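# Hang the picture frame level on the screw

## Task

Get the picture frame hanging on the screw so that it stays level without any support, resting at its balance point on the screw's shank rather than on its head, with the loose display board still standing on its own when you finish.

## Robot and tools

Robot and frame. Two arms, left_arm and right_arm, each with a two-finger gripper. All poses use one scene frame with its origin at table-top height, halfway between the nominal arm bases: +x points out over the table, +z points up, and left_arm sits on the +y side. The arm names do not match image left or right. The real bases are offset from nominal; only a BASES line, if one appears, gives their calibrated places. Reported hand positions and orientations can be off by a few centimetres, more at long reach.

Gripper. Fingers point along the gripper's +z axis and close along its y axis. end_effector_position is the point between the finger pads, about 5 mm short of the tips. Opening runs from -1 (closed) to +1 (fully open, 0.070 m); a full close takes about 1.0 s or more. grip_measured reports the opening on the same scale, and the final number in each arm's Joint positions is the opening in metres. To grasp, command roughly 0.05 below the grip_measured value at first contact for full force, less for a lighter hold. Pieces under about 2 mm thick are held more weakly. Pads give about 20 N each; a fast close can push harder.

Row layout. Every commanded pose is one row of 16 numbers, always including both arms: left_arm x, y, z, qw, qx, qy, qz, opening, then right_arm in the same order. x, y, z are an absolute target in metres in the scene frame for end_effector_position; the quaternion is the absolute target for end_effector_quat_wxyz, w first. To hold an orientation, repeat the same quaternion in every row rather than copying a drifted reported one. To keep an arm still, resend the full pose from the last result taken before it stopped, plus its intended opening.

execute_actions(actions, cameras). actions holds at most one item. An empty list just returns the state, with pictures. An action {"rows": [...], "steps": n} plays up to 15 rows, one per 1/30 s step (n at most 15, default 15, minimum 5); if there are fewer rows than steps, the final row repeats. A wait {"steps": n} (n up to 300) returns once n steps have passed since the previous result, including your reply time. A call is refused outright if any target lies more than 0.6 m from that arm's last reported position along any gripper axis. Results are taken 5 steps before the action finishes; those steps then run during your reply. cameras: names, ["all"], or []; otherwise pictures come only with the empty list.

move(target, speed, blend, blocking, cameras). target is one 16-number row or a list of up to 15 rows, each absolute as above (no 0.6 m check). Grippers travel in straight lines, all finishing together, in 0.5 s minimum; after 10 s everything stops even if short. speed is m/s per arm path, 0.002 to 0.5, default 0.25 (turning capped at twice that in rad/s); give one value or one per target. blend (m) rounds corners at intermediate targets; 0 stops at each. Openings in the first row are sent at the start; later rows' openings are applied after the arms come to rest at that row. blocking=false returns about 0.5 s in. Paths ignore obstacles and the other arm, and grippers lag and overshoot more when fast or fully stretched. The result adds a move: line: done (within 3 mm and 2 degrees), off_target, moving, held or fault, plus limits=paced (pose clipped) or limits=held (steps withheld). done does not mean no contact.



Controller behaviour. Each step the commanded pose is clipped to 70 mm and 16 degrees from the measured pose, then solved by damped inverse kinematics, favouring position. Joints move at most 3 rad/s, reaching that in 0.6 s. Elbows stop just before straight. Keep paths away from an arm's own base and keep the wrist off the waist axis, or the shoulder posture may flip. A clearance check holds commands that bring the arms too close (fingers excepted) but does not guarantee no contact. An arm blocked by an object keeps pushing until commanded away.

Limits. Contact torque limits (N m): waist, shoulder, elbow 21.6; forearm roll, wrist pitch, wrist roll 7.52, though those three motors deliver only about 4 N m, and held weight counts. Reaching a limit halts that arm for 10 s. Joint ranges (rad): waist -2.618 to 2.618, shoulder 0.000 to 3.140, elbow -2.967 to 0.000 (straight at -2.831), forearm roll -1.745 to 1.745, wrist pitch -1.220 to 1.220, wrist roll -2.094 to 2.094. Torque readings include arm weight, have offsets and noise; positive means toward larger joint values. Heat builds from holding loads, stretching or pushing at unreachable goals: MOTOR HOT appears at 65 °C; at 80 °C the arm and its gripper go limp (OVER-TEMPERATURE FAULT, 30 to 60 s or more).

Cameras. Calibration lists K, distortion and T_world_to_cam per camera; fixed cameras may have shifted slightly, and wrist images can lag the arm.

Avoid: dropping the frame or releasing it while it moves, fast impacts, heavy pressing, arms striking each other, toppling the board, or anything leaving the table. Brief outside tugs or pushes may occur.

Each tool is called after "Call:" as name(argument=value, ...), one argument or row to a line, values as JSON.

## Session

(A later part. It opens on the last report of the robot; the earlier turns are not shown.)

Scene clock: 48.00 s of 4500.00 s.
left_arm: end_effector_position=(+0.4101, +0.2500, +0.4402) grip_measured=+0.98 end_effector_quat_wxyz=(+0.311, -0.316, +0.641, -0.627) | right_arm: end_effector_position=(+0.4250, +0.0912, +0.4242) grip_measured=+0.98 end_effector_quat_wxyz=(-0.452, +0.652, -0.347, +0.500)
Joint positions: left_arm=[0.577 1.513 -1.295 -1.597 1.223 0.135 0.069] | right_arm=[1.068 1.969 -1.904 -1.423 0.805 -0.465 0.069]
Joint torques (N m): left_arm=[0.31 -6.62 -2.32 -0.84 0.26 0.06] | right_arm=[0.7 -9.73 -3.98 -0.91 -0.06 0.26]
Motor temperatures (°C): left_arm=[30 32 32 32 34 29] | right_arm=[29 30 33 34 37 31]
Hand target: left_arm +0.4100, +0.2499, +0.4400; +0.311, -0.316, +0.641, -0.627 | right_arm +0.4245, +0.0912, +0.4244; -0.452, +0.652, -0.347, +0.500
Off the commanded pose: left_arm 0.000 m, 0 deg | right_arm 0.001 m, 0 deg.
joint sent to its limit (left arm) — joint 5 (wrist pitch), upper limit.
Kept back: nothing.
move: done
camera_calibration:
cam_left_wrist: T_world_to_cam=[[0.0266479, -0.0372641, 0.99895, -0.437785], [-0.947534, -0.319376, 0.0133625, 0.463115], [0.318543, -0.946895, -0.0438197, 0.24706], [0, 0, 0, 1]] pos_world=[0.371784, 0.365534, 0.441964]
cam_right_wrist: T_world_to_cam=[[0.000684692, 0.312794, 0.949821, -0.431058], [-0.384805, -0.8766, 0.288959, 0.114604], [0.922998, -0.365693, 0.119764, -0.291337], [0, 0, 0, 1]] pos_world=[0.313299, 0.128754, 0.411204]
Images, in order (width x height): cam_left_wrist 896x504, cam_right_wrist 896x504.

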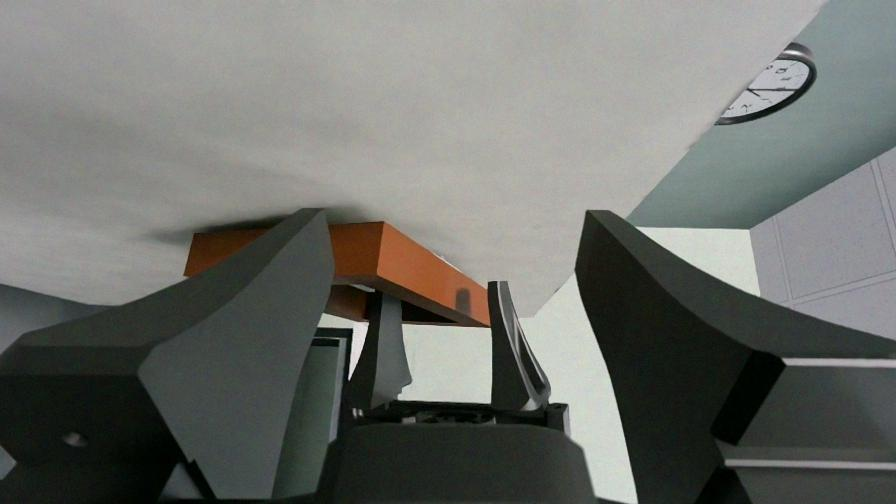

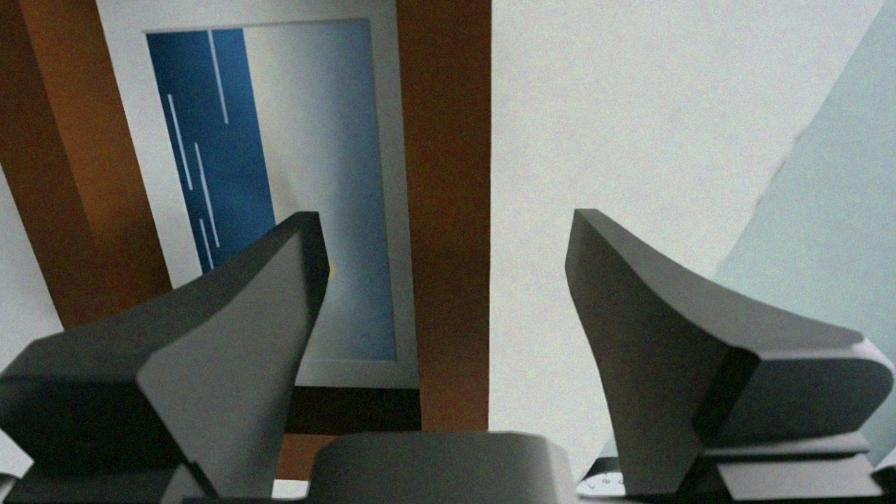

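Call:
move(
  target=[
    [0.41,0.25,0.44,0.311,-0.316,0.641,-0.627,0.98,0.4237,0.0914,0.4249,0.45222,-0.65186,0.34699,-0.50019,-0.25],
    [0.41,0.25,0.44,0.311,-0.316,0.641,-0.627,0.98,0.4237,0.0916,0.4255,0.45222,-0.65186,0.34699,-0.50019,-0.36],
    [0.41,0.25,0.44,0.311,-0.316,0.641,-0.627,0.98,0.4237,0.0916,0.4255,0.45222,-0.65186,0.34699,-0.50019,-0.42],
  ],
  speed=0.03,
  cameras=["cam_left_wrist","cam_right_wrist"],
)

Scene clock: 51.77 s of 4500.00 s.
left_arm: end_effector_position=(+0.4101, +0.2500, +0.4402) grip_measured=+0.98 end_effector_quat_wxyz=(+0.311, -0.316, +0.641, -0.627) | right_arm: end_effector_position=(+0.4238, +0.0915, +0.4259) grip_measured=-0.42 end_effector_quat_wxyz=(-0.453, +0.652, -0.347, +0.500)
Joint positions: left_arm=[0.577 1.513 -1.295 -1.597 1.223 0.135 0.069] | right_arm=[1.071 1.968 -1.908 -1.42 0.808 -0.47 0.02]
Joint torques (N m): left_arm=[0.17 -6.57 -2.35 -0.91 0.23 0.05] | right_arm=[0.34 -8.16 -3.87 -0.63 0.01 0.05]
Motor temperatures (°C): left_arm=[30 32 32 32 34 29] | right_arm=[29 31 33 34 37 31]
Hand target: left_arm +0.4100, +0.2499, +0.4400; +0.311, -0.316, +0.641, -0.627 | right_arm +0.4237, +0.0916, +0.4255; -0.452, +0.652, -0.347, +0.500
Off the commanded pose: left_arm 0.000 m, 0 deg | right_arm 0.000 m, 0 deg.
joint sent to its limit (left arm) — joint 5 (wrist pitch), upper limit.
Kept back: nothing.
move: done
camera_calibration:
cam_left_wrist: T_world_to_cam=[[0.0266479, -0.0372641, 0.99895, -0.437785], [-0.947534, -0.319376, 0.0133625, 0.463115], [0.318543, -0.946895, -0.0438197, 0.24706], [0, 0, 0, 1]] pos_world=[0.371784, 0.365534, 0.441964]
cam_right_wrist: T_world_to_cam=[[-0.000450003, 0.311911, 0.950111, -0.432346], [-0.38464, -0.87707, 0.28775, 0.114471], [0.923067, -0.365321, 0.120368, -0.290695], [0, 0, 0, 1]] pos_world=[0.312167, 0.129056, 0.412829]
Images, in order (width x height): cam_left_wrist 896x504, cam_right_wrist 896x504.

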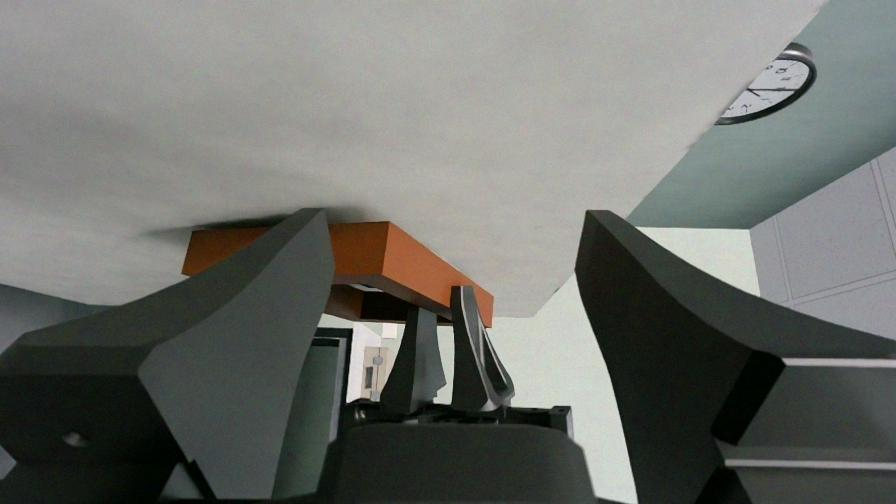

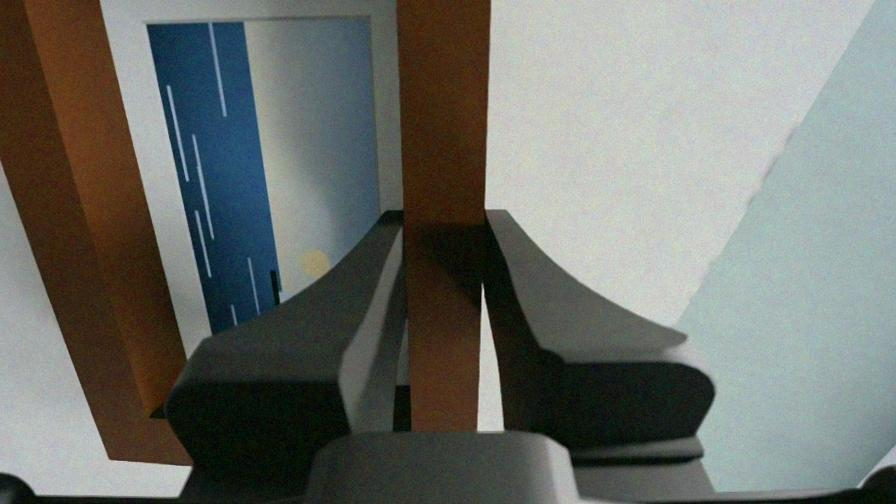

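Call:
move(
  target=[0.41,0.25,0.44,0.311,-0.316,0.641,-0.627,0.98,0.4237,0.0915,0.4252,0.45222,-0.65186,0.34699,-0.50019,-0.5],
  speed=0.03,
  cameras=["cam_right_wrist"],
)

Call:
zoom_image(
  camera="cam_right_wrist",
  region=[380, 0, 520, 300],
)

Scene clock: 53.07 s of 4500.00 s.
left_arm: end_effector_position=(+0.4101, +0.2500, +0.4402) grip_measured=+0.98 end_effector_quat_wxyz=(+0.311, -0.316, +0.641, -0.627) | right_arm: end_effector_position=(+0.4239, +0.0915, +0.4253) grip_measured=-0.43 end_effector_quat_wxyz=(-0.452, +0.652, -0.347, +0.500)
Joint positions: left_arm=[0.577 1.513 -1.295 -1.597 1.223 0.135 0.069] | right_arm=[1.071 1.968 -1.906 -1.421 0.808 -0.469 0.02]
Joint torques (N m): left_arm=[0.14 -6.64 -2.28 -0.91 0.2 0.07] | right_arm=[-0.46 -8.44 -2.51 0.04 0.15 0.39]
Motor temperatures (°C): left_arm=[30 32 32 32 34 29] | right_arm=[29 31 33 34 37 31]
Hand target: left_arm +0.4100, +0.2499, +0.4400; +0.311, -0.316, +0.641, -0.627 | right_arm +0.4237, +0.0915, +0.4252; -0.452, +0.652, -0.347, +0.500
Off the commanded pose: left_arm 0.000 m, 0 deg | right_arm 0.000 m, 0 deg.
joint sent to its limit (left arm) — joint 5 (wrist pitch), upper limit.
Kept back: nothing.
move: done
camera_calibration:
cam_right_wrist: T_world_to_cam=[[-0.000102403, 0.313001, 0.949753, -0.43188], [-0.384641, -0.876697, 0.288883, 0.114134], [0.923066, -0.365284, 0.120483, -0.2907], [0, 0, 0, 1]] pos_world=[0.312192, 0.129052, 0.412232]
Images, in order (width x height): cam_right_wrist 896x504.

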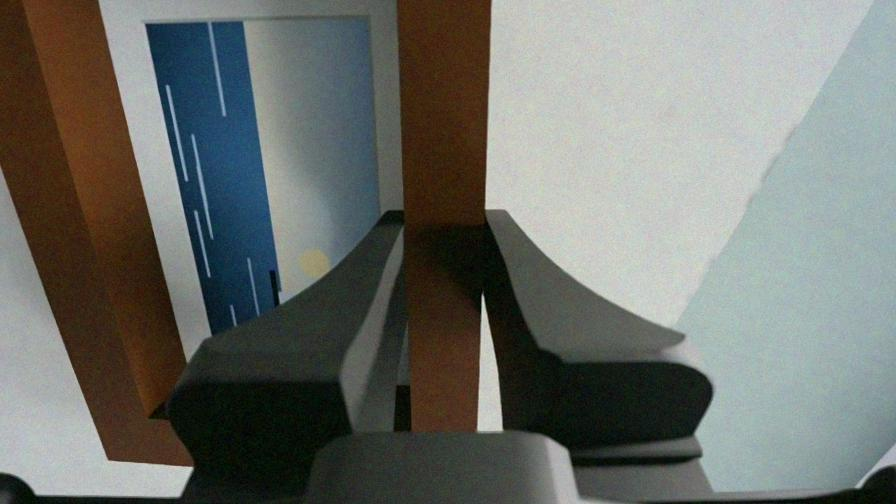

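Scaled by 1.680 from the camera's 896x504 image, which has a finer 1280x720 frame.

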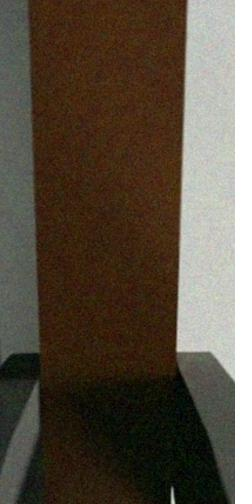

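Call:
execute_actions(
  actions=[],
  cameras=["cam_left_wrist","cam_right_wrist"],
)

Call:
zoom_image(
  camera="cam_right_wrist",
  region=[370, 190, 530, 350],
)

Call:
zoom_image(
  camera="cam_left_wrist",
  region=[370, 210, 530, 340],
)

Scene clock: 54.43 s of 4500.00 s.
left_arm: end_effector_position=(+0.4101, +0.2500, +0.4402) grip_measured=+0.98 end_effector_quat_wxyz=(+0.311, -0.316, +0.641, -0.627) | right_arm: end_effector_position=(+0.4239, +0.0915, +0.4253) grip_measured=-0.43 end_effector_quat_wxyz=(-0.452, +0.652, -0.347, +0.500)
Joint positions: left_arm=[0.577 1.513 -1.295 -1.597 1.223 0.135 0.069] | right_arm=[1.071 1.968 -1.906 -1.421 0.808 -0.469 0.02]
Joint torques (N m): left_arm=[0.21 -6.58 -2.48 -0.9 0.24 0.06] | right_arm=[-0.68 -7.74 -2.09 0.44 0.62 0.39]
Motor temperatures (°C): left_arm=[30 32 32 32 34 29] | right_arm=[29 31 33 34 37 31]
Hand target: left_arm +0.4100, +0.2499, +0.4400; +0.311, -0.316, +0.641, -0.627 | right_arm +0.4237, +0.0915, +0.4252; -0.452, +0.652, -0.347, +0.500
Off the commanded pose: left_arm 0.000 m, 0 deg | right_arm 0.000 m, 0 deg.
Steps of this call (1-41: nothing new was sent). Readings (end_effector_position of left_arm | right_arm):
1: (+0.4101, +0.2500, +0.4402) | (+0.4239, +0.0915, +0.4253)
2: (+0.4101, +0.2500, +0.4402) | (+0.4239, +0.0915, +0.4253)
4: (+0.4101, +0.2500, +0.4402) | (+0.4239, +0.0915, +0.4253)
8: (+0.4101, +0.2500, +0.4402) | (+0.4239, +0.0915, +0.4253)
41: the state above
camera_calibration:
cam_left_wrist: T_world_to_cam=[[0.0266479, -0.0372641, 0.99895, -0.437785], [-0.947534, -0.319376, 0.0133625, 0.463115], [0.318543, -0.946895, -0.0438197, 0.24706], [0, 0, 0, 1]] pos_world=[0.371784, 0.365534, 0.441964]
cam_right_wrist: T_world_to_cam=[[-0.000102403, 0.313001, 0.949753, -0.43188], [-0.384641, -0.876697, 0.288883, 0.114134], [0.923066, -0.365284, 0.120483, -0.2907], [0, 0, 0, 1]] pos_world=[0.312192, 0.129052, 0.412232]
Images, in order (width x height): cam_left_wrist 896x504, cam_right_wrist 896x504.

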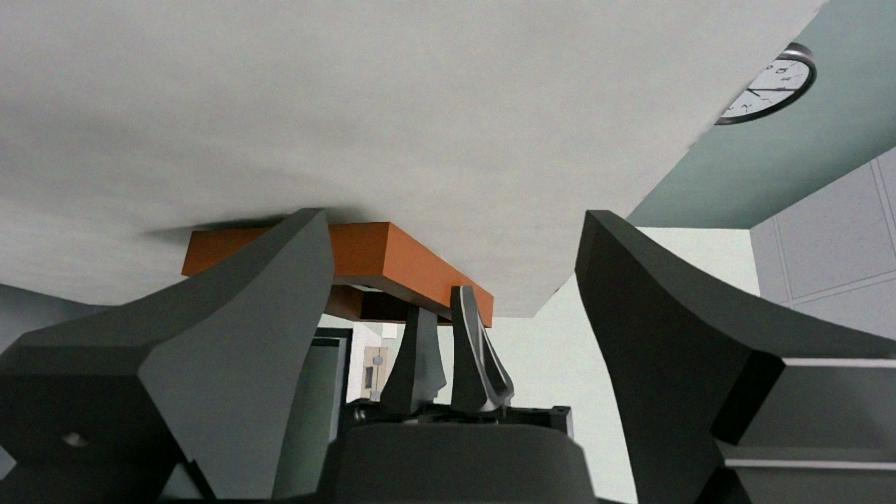

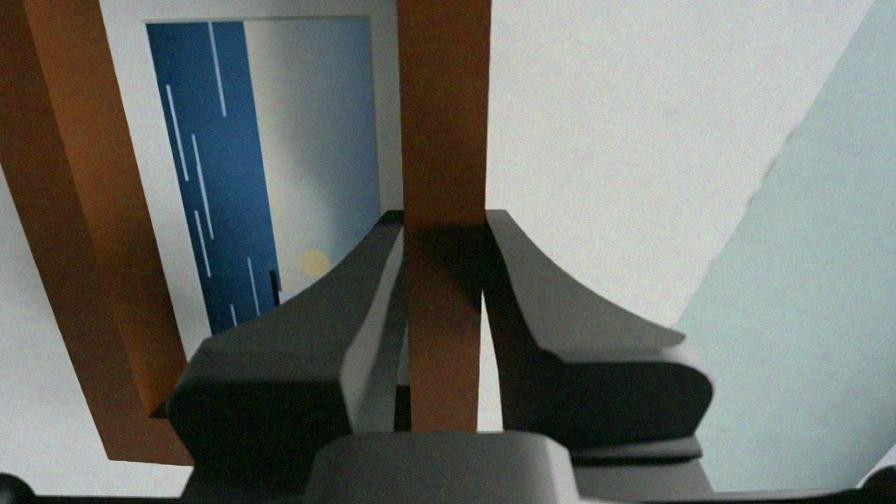

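Scaled by 3.150 from the camera's 896x504 image, which has a finer 1280x720 frame.

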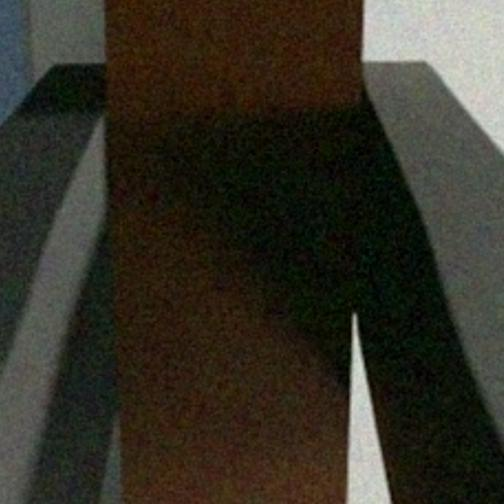

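Scaled by 3.150 from the camera's 896x504 image, which has a finer 1280x720 frame.

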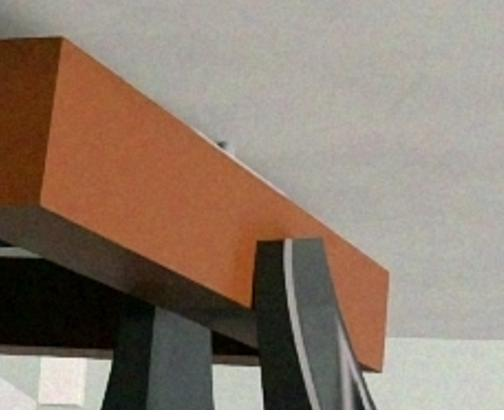

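Call:
move(
  target=[
    [0.41,0.25,0.44,0.311,-0.316,0.641,-0.627,0.98,0.4239,0.0915,0.4254,0.45222,-0.65186,0.34699,-0.50019,-0.53],
    [0.41,0.25,0.44,0.311,-0.316,0.641,-0.627,0.98,0.4239,0.0915,0.4304,0.45222,-0.65186,0.34699,-0.50019,-0.53],
  ],
  speed=0.03,
  cameras=["cam_left_wrist","cam_right_wrist"],
)

Call:
zoom_image(
  camera="cam_right_wrist",
  region=[380, 0, 520, 300],
)

Call:
zoom_image(
  camera="cam_left_wrist",
  region=[390, 220, 500, 300],
)

Scene clock: 59.13 s of 4500.00 s.
left_arm: end_effector_position=(+0.4101, +0.2500, +0.4402) grip_measured=+0.98 end_effector_quat_wxyz=(+0.311, -0.316, +0.641, -0.627) | right_arm: end_effector_position=(+0.4242, +0.0918, +0.4283) grip_measured=-0.44 end_effector_quat_wxyz=(-0.451, +0.653, -0.348, +0.500)
Joint positions: left_arm=[0.577 1.513 -1.295 -1.597 1.223 0.135 0.069] | right_arm=[1.071 1.973 -1.93 -1.397 0.813 -0.5 0.02]
Joint torques (N m): left_arm=[0.16 -6.56 -2.37 -0.98 0.22 0.03] | right_arm=[-1.69 -11.49 -5.9 -1.82 -0.28 0.12]
Motor temperatures (°C): left_arm=[30 32 32 32 34 29] | right_arm=[29 31 33 34 37 31]
Hand target: left_arm +0.4100, +0.2499, +0.4400; +0.311, -0.316, +0.641, -0.627 | right_arm +0.4239, +0.0915, +0.4304; -0.452, +0.652, -0.347, +0.500
Off the commanded pose: left_arm 0.000 m, 0 deg | right_arm 0.002 m, 0 deg.
joint sent to its limit (left arm) — joint 5 (wrist pitch), upper limit.
Kept back: nothing.
move: done
camera_calibration:
cam_left_wrist: T_world_to_cam=[[0.0266479, -0.0372641, 0.99895, -0.437785], [-0.947534, -0.319376, 0.0133625, 0.463115], [0.318543, -0.946895, -0.0438197, 0.24706], [0, 0, 0, 1]] pos_world=[0.371784, 0.365534, 0.441964]
cam_right_wrist: T_world_to_cam=[[0.00457683, 0.314576, 0.949221, -0.436669], [-0.384522, -0.875695, 0.292063, 0.112084], [0.923105, -0.366333, 0.116953, -0.289658], [0, 0, 0, 1]] pos_world=[0.312482, 0.129406, 0.415636]
Images, in order (width x height): cam_left_wrist 896x504, cam_right_wrist 896x504.

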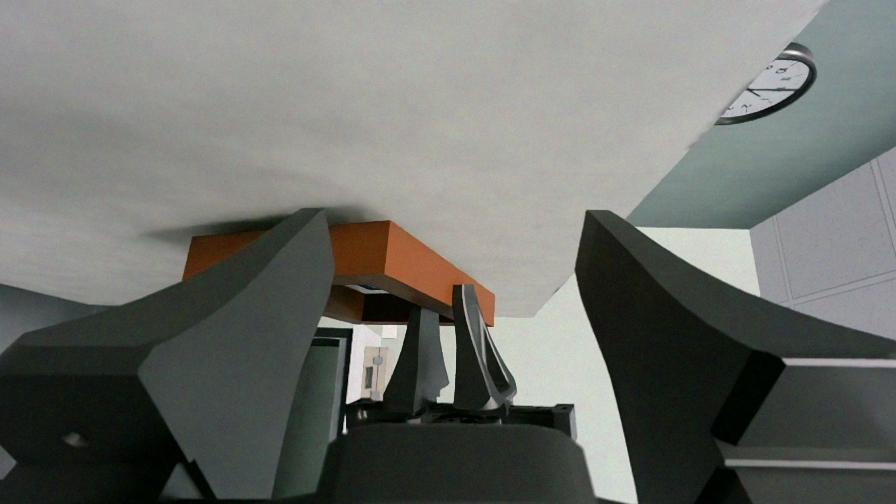

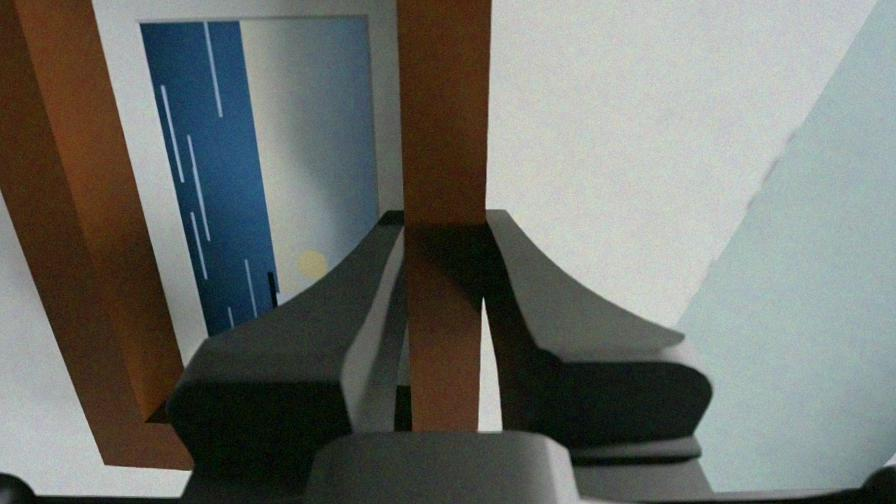

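Scaled by 1.680 from the camera's 896x504 image, which has a finer 1280x720 frame.

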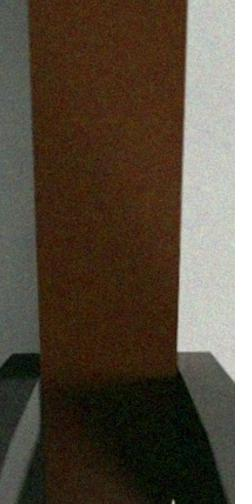

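Scaled by 4.582 from the camera's 896x504 image, which has a finer 1280x720 frame.

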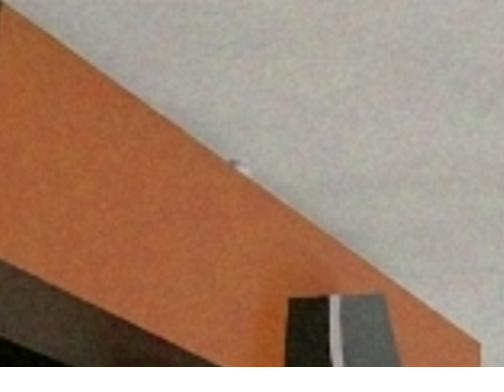

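Call:
move(
  target=[0.41,0.25,0.44,0.311,-0.316,0.641,-0.627,0.98,0.4242,0.0915,0.4334,0.45222,-0.65186,0.34699,-0.50019,-0.53],
  speed=0.02,
  cameras=["cam_left_wrist","cam_head_left"],
)

Call:
zoom_image(
  camera="cam_left_wrist",
  region=[390, 220, 500, 300],
)

Scene clock: 60.53 s of 4500.00 s.
left_arm: end_effector_position=(+0.4101, +0.2500, +0.4402) grip_measured=+0.98 end_effector_quat_wxyz=(+0.311, -0.316, +0.641, -0.627) | right_arm: end_effector_position=(+0.4237, +0.0916, +0.4340) grip_measured=-0.44 end_effector_quat_wxyz=(-0.453, +0.652, -0.347, +0.500)
Joint positions: left_arm=[0.577 1.513 -1.295 -1.597 1.223 0.135 0.069] | right_arm=[1.071 1.972 -1.948 -1.387 0.813 -0.517 0.02]
Joint torques (N m): left_arm=[0.11 -6.51 -2.43 -1 0.21 0.04] | right_arm=[-1.09 -8.71 -5.63 -1.61 -0.24 0.07]
Motor temperatures (°C): left_arm=[30 32 32 32 34 29] | right_arm=[29 31 33 34 37 31]
Hand target: left_arm +0.4100, +0.2499, +0.4400; +0.311, -0.316, +0.641, -0.627 | right_arm +0.4242, +0.0915, +0.4334; -0.452, +0.652, -0.347, +0.500
Off the commanded pose: left_arm 0.000 m, 0 deg | right_arm 0.001 m, 0 deg.
joint sent to its limit (left arm) — joint 5 (wrist pitch), upper limit.
Kept back: nothing.
move: done
camera_calibration:
cam_left_wrist: T_world_to_cam=[[0.0266479, -0.0372641, 0.99895, -0.437785], [-0.947534, -0.319376, 0.0133625, 0.463115], [0.318543, -0.946895, -0.0438197, 0.24706], [0, 0, 0, 1]] pos_world=[0.371784, 0.365534, 0.441964]
Images, in order (width x height): cam_head_left 896x504, cam_left_wrist 896x504.

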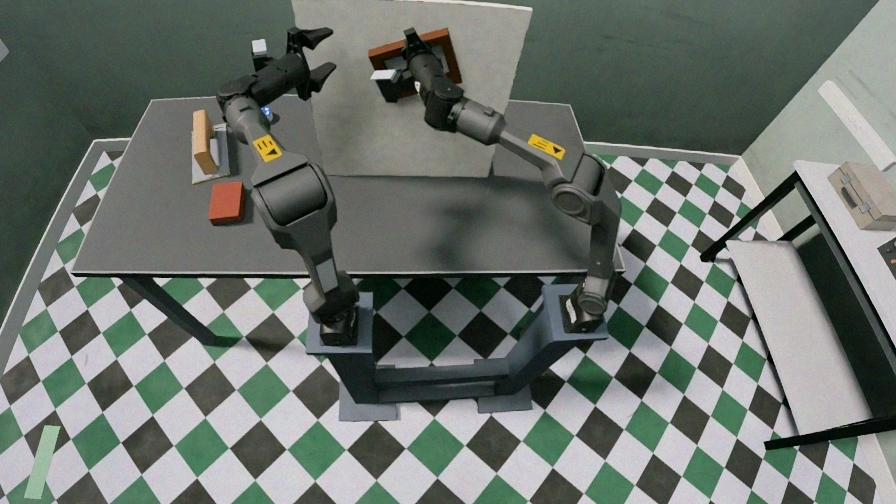

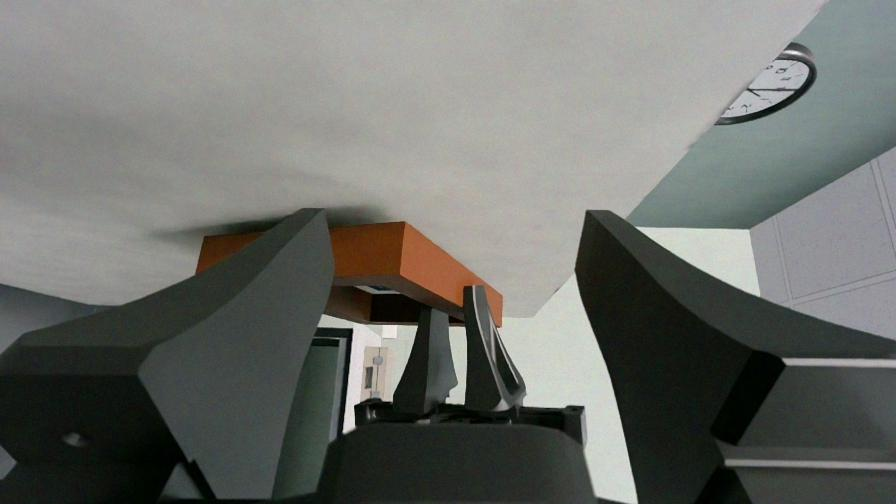

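Scaled by 4.582 from the camera's 896x504 image, which has a finer 1280x720 frame.

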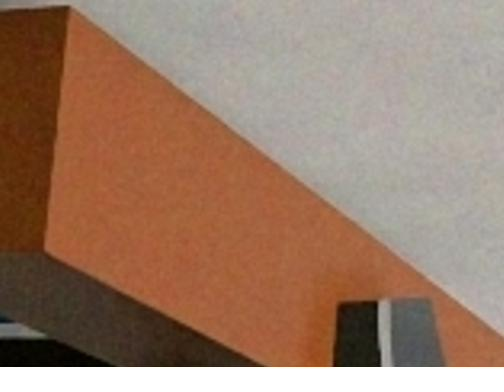

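Call:
move(
  target=[0.41,0.25,0.44,0.311,-0.316,0.641,-0.627,0.98,0.4243,0.0731,0.4370,0.56404,-0.55648,0.42615,-0.43658,-0.53],
  speed=0.06,
  cameras=["cam_left_wrist","cam_right_wrist","cam_head_left","cam_head_right"],
)

Scene clock: 64.20 s of 4500.00 s.
left_arm: end_effector_position=(+0.4101, +0.2500, +0.4402) grip_measured=+0.98 end_effector_quat_wxyz=(+0.311, -0.316, +0.641, -0.627) | right_arm: end_effector_position=(+0.4244, +0.0731, +0.4369) grip_measured=-0.44 end_effector_quat_wxyz=(+0.564, -0.556, +0.426, -0.437)
Joint positions: left_arm=[0.577 1.513 -1.295 -1.597 1.223 0.135 0.069] | right_arm=[1.041 1.89 -1.737 -1.666 0.764 0.11 0.02]
Joint torques (N m): left_arm=[0.15 -6.42 -2.38 -0.99 0.18 0.03] | right_arm=[-2.6 -10.87 -5.06 -1.25 0.43 0]
Motor temperatures (°C): left_arm=[30 32 32 32 34 29] | right_arm=[29 31 33 34 37 31]
Hand target: left_arm +0.4100, +0.2499, +0.4400; +0.311, -0.316, +0.641, -0.627 | right_arm +0.4243, +0.0731, +0.4370; +0.564, -0.556, +0.426, -0.437
Off the commanded pose: left_arm 0.000 m, 0 deg | right_arm 0.000 m, 0 deg.
joint sent to its limit (left arm) — joint 5 (wrist pitch), upper limit.
Kept back: nothing.
move: done
camera_calibration:
cam_left_wrist: T_world_to_cam=[[0.0266479, -0.0372641, 0.99895, -0.437785], [-0.947534, -0.319376, 0.0133625, 0.463115], [0.318543, -0.946895, -0.0438197, 0.24706], [0, 0, 0, 1]] pos_world=[0.371784, 0.365534, 0.441964]
cam_right_wrist: T_world_to_cam=[[-0.0179044, -0.0399368, 0.999042, -0.42532], [-0.387141, -0.920982, -0.0437546, 0.244414], [0.921846, -0.387554, 0.00102845, -0.244983], [0, 0, 0, 1]] pos_world=[0.312845, 0.11317, 0.435858]

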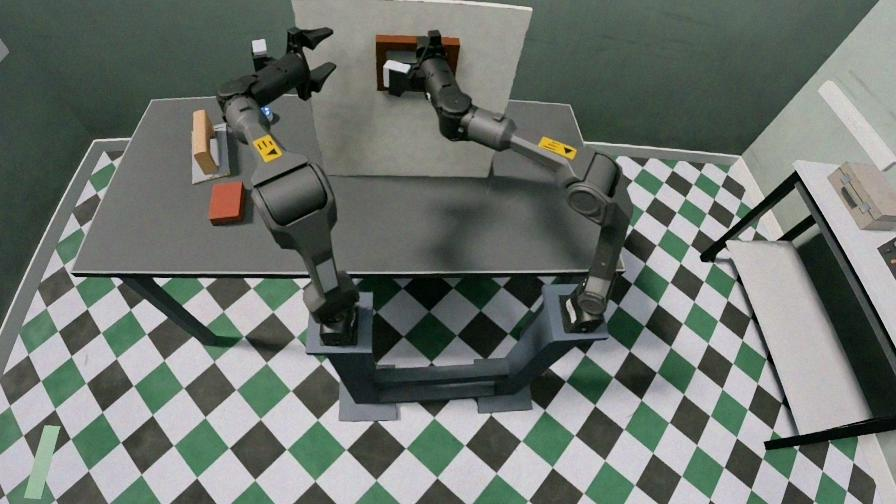

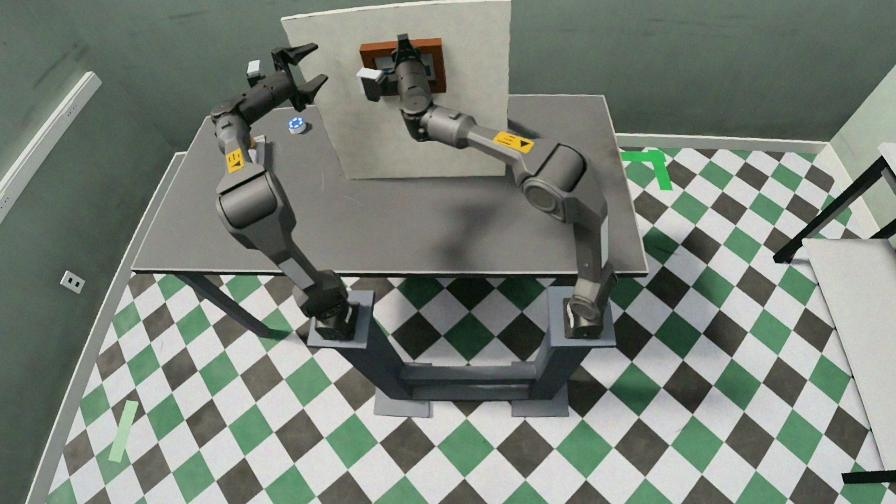

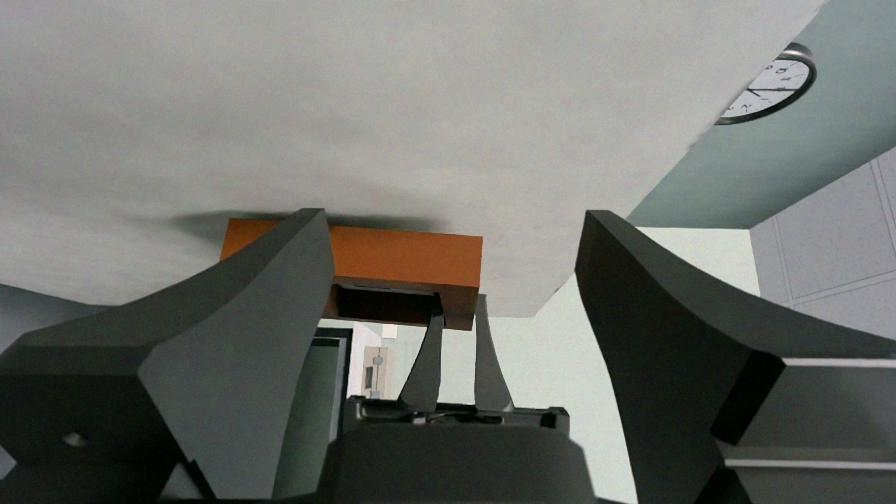

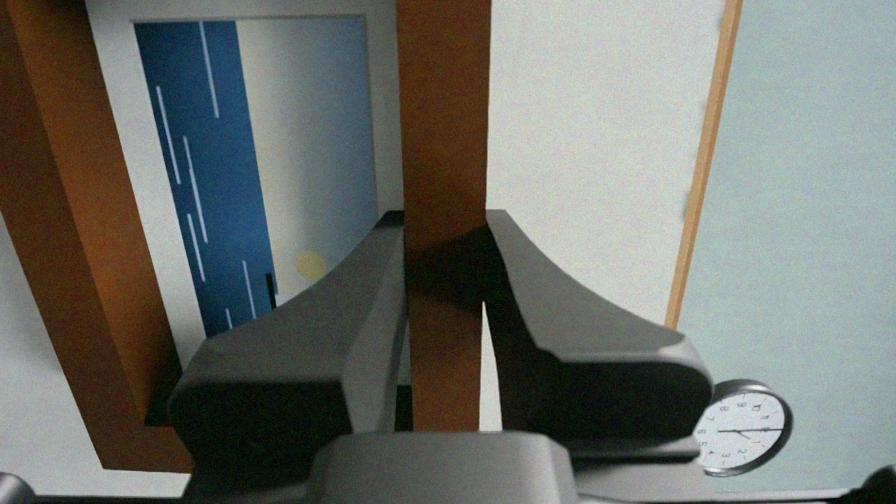

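Call:
zoom_image(
  camera="cam_left_wrist",
  region=[120, 190, 320, 290],
)

Call:
zoom_image(
  camera="cam_left_wrist",
  region=[320, 200, 520, 340],
)

Scaled by 2.520 from the camera's 896x504 image, which has a finer 1280x720 frame.

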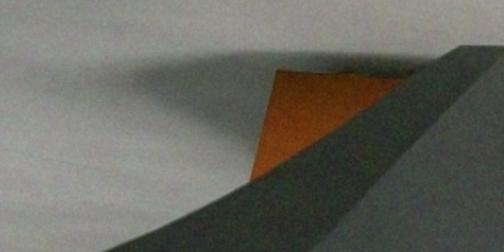

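Scaled by 2.520 from the camera's 896x504 image, which has a finer 1280x720 frame.

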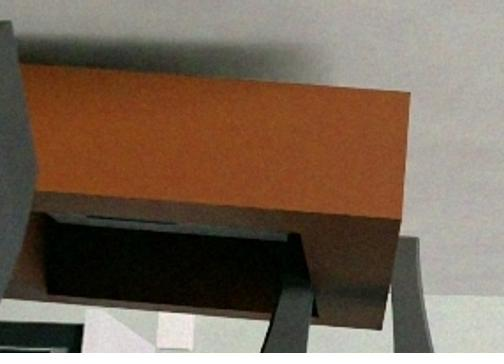

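Call:
move(
  target=[0.41,0.25,0.44,0.311,-0.316,0.641,-0.627,0.98,0.4253,0.0731,0.4315,0.56404,-0.55648,0.42615,-0.43658,-0.53],
  speed=0.012,
  cameras=["cam_left_wrist"],
)

Scene clock: 72.33 s of 4500.00 s.
left_arm: end_effector_position=(+0.4101, +0.2500, +0.4402) grip_measured=+0.98 end_effector_quat_wxyz=(+0.311, -0.316, +0.641, -0.627) | right_arm: end_effector_position=(+0.4247, +0.0734, +0.4322) grip_measured=-0.44 end_effector_quat_wxyz=(+0.565, -0.556, +0.426, -0.436)
Joint positions: left_arm=[0.577 1.513 -1.295 -1.597 1.223 0.135 0.069] | right_arm=[1.04 1.891 -1.718 -1.688 0.764 0.139 0.019]
Joint torques (N m): left_arm=[-0.24 -6.37 -2.33 -0.96 0.19 0.02] | right_arm=[-3.48 -6.97 -4.12 -0.81 0.29 0.16]
Motor temperatures (°C): left_arm=[30 32 32 32 34 29] | right_arm=[29 31 33 34 37 31]
Hand target: left_arm +0.4100, +0.2499, +0.4400; +0.311, -0.316, +0.641, -0.627 | right_arm +0.4253, +0.0731, +0.4315; +0.564, -0.556, +0.426, -0.437
Off the commanded pose: left_arm 0.000 m, 0 deg | right_arm 0.001 m, 0 deg.
joint sent to its limit (left arm) — joint 5 (wrist pitch), upper limit.
Kept back: nothing.
move: done
camera_calibration:
cam_left_wrist: T_world_to_cam=[[0.0266479, -0.0372641, 0.99895, -0.437785], [-0.947534, -0.319376, 0.0133625, 0.463115], [0.318543, -0.946895, -0.0438197, 0.24706], [0, 0, 0, 1]] pos_world=[0.371784, 0.365534, 0.441964]
Images, in order (width x height): cam_left_wrist 896x504.

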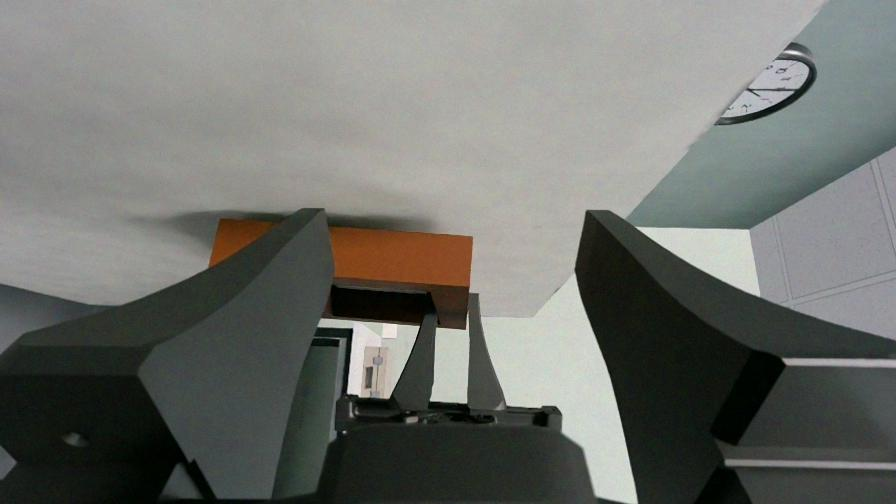

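Call:
move(
  target=[0.41,0.25,0.44,0.311,-0.316,0.641,-0.627,0.98,0.4253,0.0731,0.4303,0.56404,-0.55648,0.42615,-0.43658,-0.53],
  speed=0.012,
  cameras=["cam_right_wrist","cam_left_wrist"],
)

Scene clock: 74.37 s of 4500.00 s.
left_arm: end_effector_position=(+0.4101, +0.2500, +0.4402) grip_measured=+0.98 end_effector_quat_wxyz=(+0.311, -0.316, +0.641, -0.627) | right_arm: end_effector_position=(+0.4251, +0.0731, +0.4307) grip_measured=-0.45 end_effector_quat_wxyz=(+0.564, -0.556, +0.426, -0.436)
Joint positions: left_arm=[0.577 1.513 -1.295 -1.597 1.223 0.135 0.069] | right_arm=[1.04 1.891 -1.713 -1.692 0.764 0.145 0.019]
Joint torques (N m): left_arm=[-0.11 -6.26 -2.39 -0.95 0.21 0.04] | right_arm=[-3.85 -7.08 -4.08 -0.91 0.64 0.34]
Motor temperatures (°C): left_arm=[30 32 32 32 34 29] | right_arm=[29 31 33 34 37 31]
Hand target: left_arm +0.4100, +0.2499, +0.4400; +0.311, -0.316, +0.641, -0.627 | right_arm +0.4253, +0.0731, +0.4303; +0.564, -0.556, +0.426, -0.437
Off the commanded pose: left_arm 0.000 m, 0 deg | right_arm 0.001 m, 0 deg.
joint sent to its limit (left arm) — joint 5 (wrist pitch), upper limit.
Kept back: nothing.
move: done
camera_calibration:
cam_left_wrist: T_world_to_cam=[[0.0266479, -0.0372641, 0.99895, -0.437785], [-0.947534, -0.319376, 0.0133625, 0.463115], [0.318543, -0.946895, -0.0438197, 0.24706], [0, 0, 0, 1]] pos_world=[0.371784, 0.365534, 0.441964]
cam_right_wrist: T_world_to_cam=[[-0.01827, -0.0399764, 0.999034, -0.418989], [-0.386351, -0.921305, -0.0439316, 0.244221], [0.922171, -0.386781, 0.00138727, -0.24595], [0, 0, 0, 1]] pos_world=[0.313508, 0.113124, 0.429654]
Images, in order (width x height): cam_left_wrist 896x504, cam_right_wrist 896x504.

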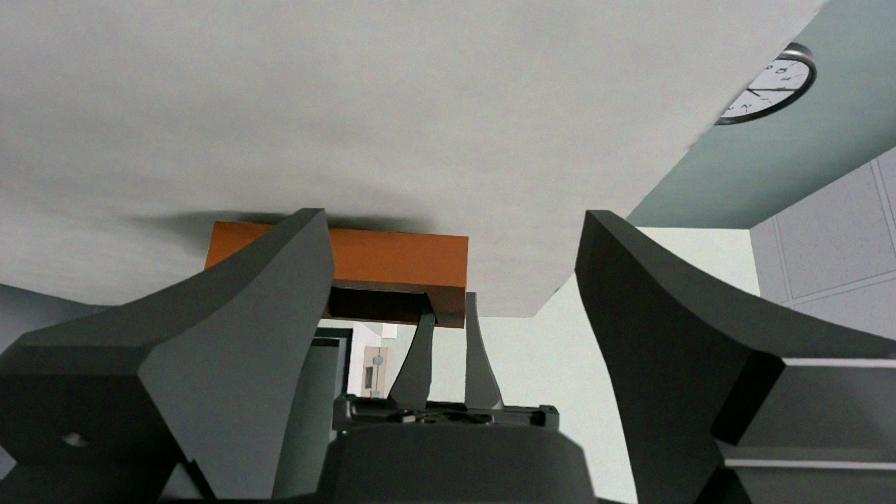

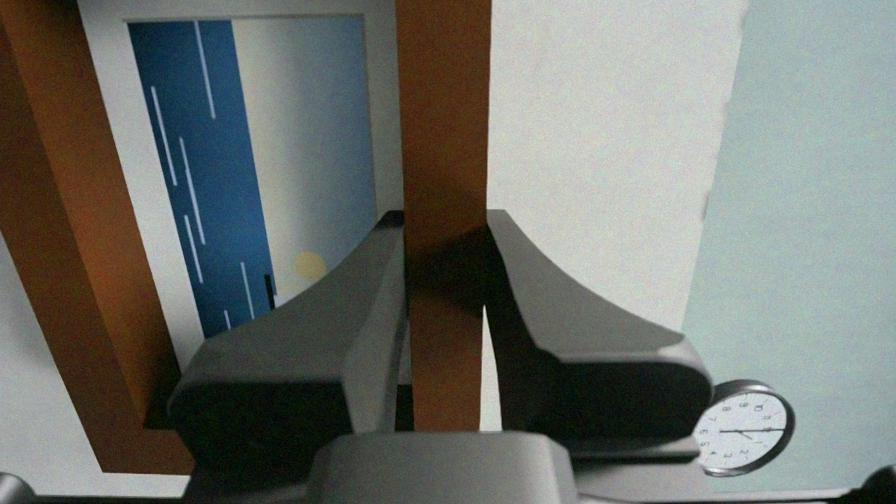

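Call:
move(
  target=[0.41,0.25,0.44,0.311,-0.316,0.641,-0.627,0.98,0.4253,0.0731,0.4288,0.56404,-0.55648,0.42615,-0.43658,-0.53],
  speed=0.012,
  cameras=[],
)

Call:
move(
  target=[0.41,0.25,0.44,0.311,-0.316,0.641,-0.627,0.98,0.4253,0.0731,0.4276,0.56404,-0.55648,0.42615,-0.43658,-0.53],
  speed=0.012,
  cameras=[],
)

Scene clock: 75.37 s of 4500.00 s.
left_arm: end_effector_position=(+0.4101, +0.2500, +0.4402) grip_measured=+0.98 end_effector_quat_wxyz=(+0.311, -0.316, +0.641, -0.627) | right_arm: end_effector_position=(+0.4251, +0.0731, +0.4293) grip_measured=-0.45 end_effector_quat_wxyz=(+0.564, -0.556, +0.426, -0.436)
Joint positions: left_arm=[0.577 1.513 -1.295 -1.597 1.223 0.135 0.069] | right_arm=[1.04 1.891 -1.707 -1.698 0.764 0.154 0.019]
Joint torques (N m): left_arm=[-0.16 -6.46 -2.54 -0.95 0.19 0.02] | right_arm=[-3.62 -7.28 -3.83 -0.75 0.54 0.29]
Motor temperatures (°C): left_arm=[30 32 32 32 34 29] | right_arm=[29 31 33 34 37 31]
Hand target: left_arm +0.4100, +0.2499, +0.4400; +0.311, -0.316, +0.641, -0.627 | right_arm +0.4253, +0.0731, +0.4288; +0.564, -0.556, +0.426, -0.437
Off the commanded pose: left_arm 0.000 m, 0 deg | right_arm 0.001 m, 0 deg.
joint sent to its limit (left arm) — joint 5 (wrist pitch), upper limit.
Kept back: nothing.
move: done
No camera images: "cameras" was empty.

Scene clock: 76.07 s of 4500.00 s.
left_arm: end_effector_position=(+0.4101, +0.2500, +0.4402) grip_measured=+0.98 end_effector_quat_wxyz=(+0.311, -0.316, +0.641, -0.627) | right_arm: end_effector_position=(+0.4250, +0.0732, +0.4286) grip_measured=-0.44 end_effector_quat_wxyz=(+0.565, -0.556, +0.426, -0.436)
Joint positions: left_arm=[0.577 1.513 -1.295 -1.597 1.223 0.135 0.069] | right_arm=[1.04 1.891 -1.703 -1.704 0.764 0.161 0.019]
Joint torques (N m): left_arm=[-0.07 -6.2 -2.55 -0.98 0.19 0] | right_arm=[-3.27 -7.03 -2.38 0.17 0.58 0.22]
Motor temperatures (°C): left_arm=[30 32 32 32 34 29] | right_arm=[29 31 33 34 37 31]
Hand target: left_arm +0.4100, +0.2499, +0.4400; +0.311, -0.316, +0.641, -0.627 | right_arm +0.4253, +0.0731, +0.4276; +0.564, -0.556, +0.426, -0.437
Off the commanded pose: left_arm 0.000 m, 0 deg | right_arm 0.001 m, 0 deg.
joint sent to its limit (left arm) — joint 5 (wrist pitch), upper limit.
Kept back: nothing.
move: done
No camera images: "cameras" was empty.

Call:
move(
  target=[0.41,0.25,0.44,0.311,-0.316,0.641,-0.627,0.98,0.4253,0.0731,0.4267,0.56404,-0.55648,0.42615,-0.43658,-0.53],
  speed=0.012,
  cameras=["cam_right_wrist","cam_left_wrist"],
)

Scene clock: 77.00 s of 4500.00 s.
left_arm: end_effector_position=(+0.4101, +0.2500, +0.4402) grip_measured=+0.98 end_effector_quat_wxyz=(+0.311, -0.316, +0.641, -0.627) | right_arm: end_effector_position=(+0.4250, +0.0733, +0.4281) grip_measured=-0.44 end_effector_quat_wxyz=(+0.565, -0.556, +0.425, -0.436)
Joint positions: left_arm=[0.577 1.513 -1.295 -1.597 1.223 0.135 0.069] | right_arm=[1.04 1.891 -1.701 -1.708 0.764 0.166 0.019]
Joint torques (N m): left_arm=[-0.14 -6.28 -2.53 -0.95 0.16 0.01] | right_arm=[-2.6 -5.03 -0.52 1.23 0.9 0.13]
Motor temperatures (°C): left_arm=[30 32 32 32 34 29] | right_arm=[29 31 33 34 37 31]
Hand target: left_arm +0.4100, +0.2499, +0.4400; +0.311, -0.316, +0.641, -0.627 | right_arm +0.4253, +0.0731, +0.4267; +0.564, -0.556, +0.426, -0.437
Off the commanded pose: left_arm 0.000 m, 0 deg | right_arm 0.001 m, 0 deg.
joint sent to its limit (left arm) — joint 5 (wrist pitch), upper limit.
Kept back: nothing.
move: done
camera_calibration:
cam_left_wrist: T_world_to_cam=[[0.0266479, -0.0372641, 0.99895, -0.437785], [-0.947534, -0.319376, 0.0133625, 0.463115], [0.318543, -0.946895, -0.0438197, 0.24706], [0, 0, 0, 1]] pos_world=[0.371784, 0.365534, 0.441964]
cam_right_wrist: T_world_to_cam=[[-0.020074, -0.0407941, 0.998966, -0.415441], [-0.385284, -0.921682, -0.0453802, 0.24445], [0.92258, -0.385797, 0.00278455, -0.246635], [0, 0, 0, 1]] pos_world=[0.313383, 0.113207, 0.426791]
Images, in order (width x height): cam_left_wrist 896x504, cam_right_wrist 896x504.

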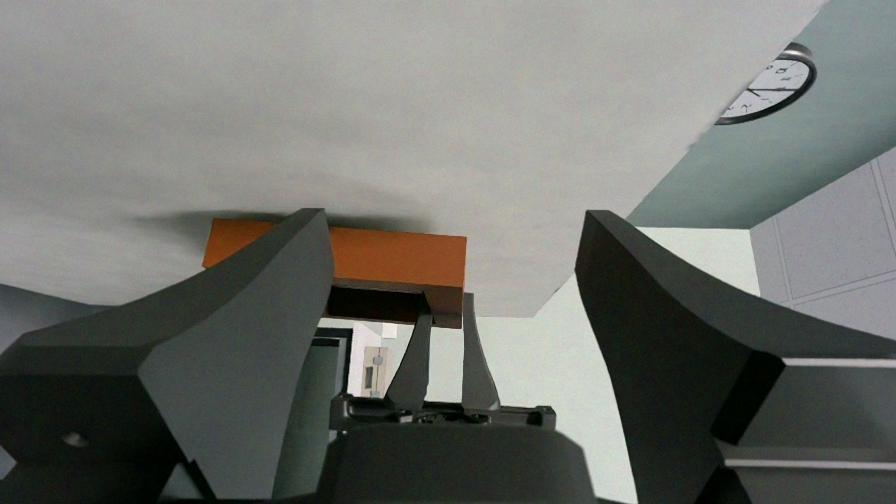

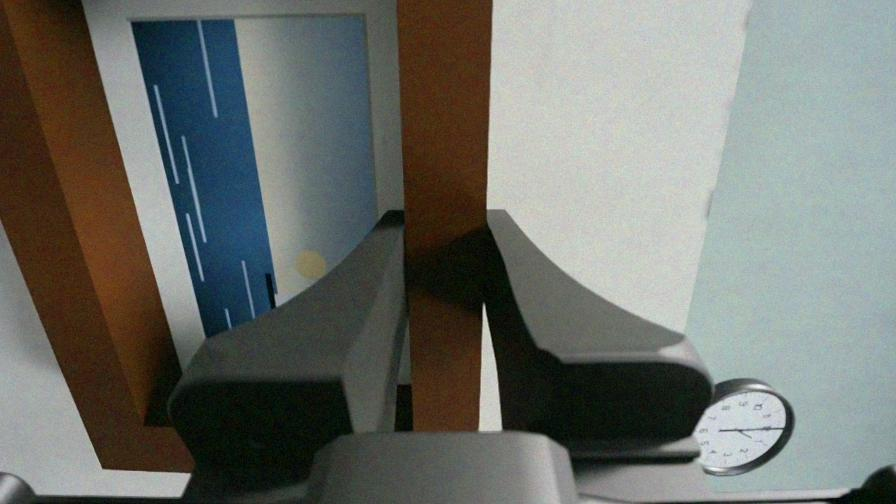

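Call:
move(
  target=[0.43,0.20,0.44,0.2649,-0.2649,0.6556,-0.6556,0.98,0.4253,0.0731,0.4269,0.56404,-0.55648,0.42615,-0.43658,-0.53],
  speed=0.1,
  cameras=["cam_left_wrist"],
)

Call:
zoom_image(
  camera="cam_left_wrist",
  region=[360, 200, 504, 300],
)

Scene clock: 79.83 s of 4500.00 s.
left_arm: end_effector_position=(+0.4302, +0.1993, +0.4398) grip_measured=+0.98 end_effector_quat_wxyz=(+0.266, -0.267, +0.655, -0.655) | right_arm: end_effector_position=(+0.4251, +0.0731, +0.4275) grip_measured=-0.44 end_effector_quat_wxyz=(+0.565, -0.556, +0.426, -0.436)
Joint positions: left_arm=[0.426 1.6 -1.374 -1.62 1.223 0.146 0.069] | right_arm=[1.04 1.891 -1.7 -1.706 0.765 0.166 0.02]
Joint torques (N m): left_arm=[0.5 -6.2 -2.94 -0.91 0.13 0.07] | right_arm=[-3.69 -0.09 0.51 2.47 0.78 -0.29]
Motor temperatures (°C): left_arm=[30 32 32 32 34 29] | right_arm=[29 31 33 34 38 31]
Hand target: left_arm +0.4301, +0.1998, +0.4400; +0.267, -0.267, +0.655, -0.655 | right_arm +0.4253, +0.0731, +0.4269; +0.564, -0.556, +0.426, -0.437
Off the commanded pose: left_arm 0.001 m, 0 deg | right_arm 0.001 m, 0 deg.
joint sent to its limit (left arm) — joint 5 (wrist pitch), upper limit.
Kept back: nothing.
move: done
camera_calibration:
cam_left_wrist: T_world_to_cam=[[0.00951469, -0.0249956, 0.999642, -0.435208], [-0.984262, -0.176645, 0.00495137, 0.457066], [0.176458, -0.983957, -0.026283, 0.253422], [0, 0, 0, 1]] pos_world=[0.409295, 0.319216, 0.43945]
Images, in order (width x height): cam_left_wrist 896x504.

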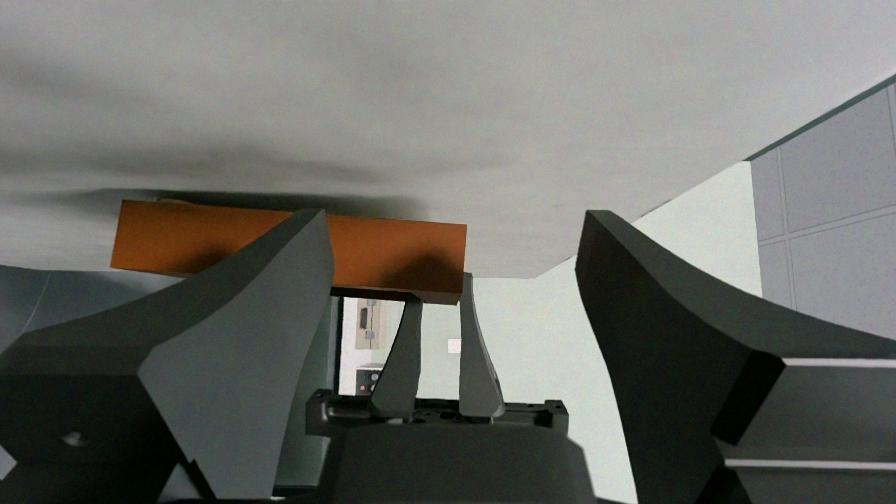

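Scaled by 3.500 from the camera's 896x504 image, which has a finer 1280x720 frame.

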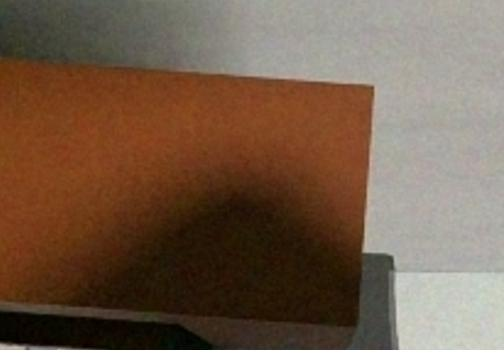

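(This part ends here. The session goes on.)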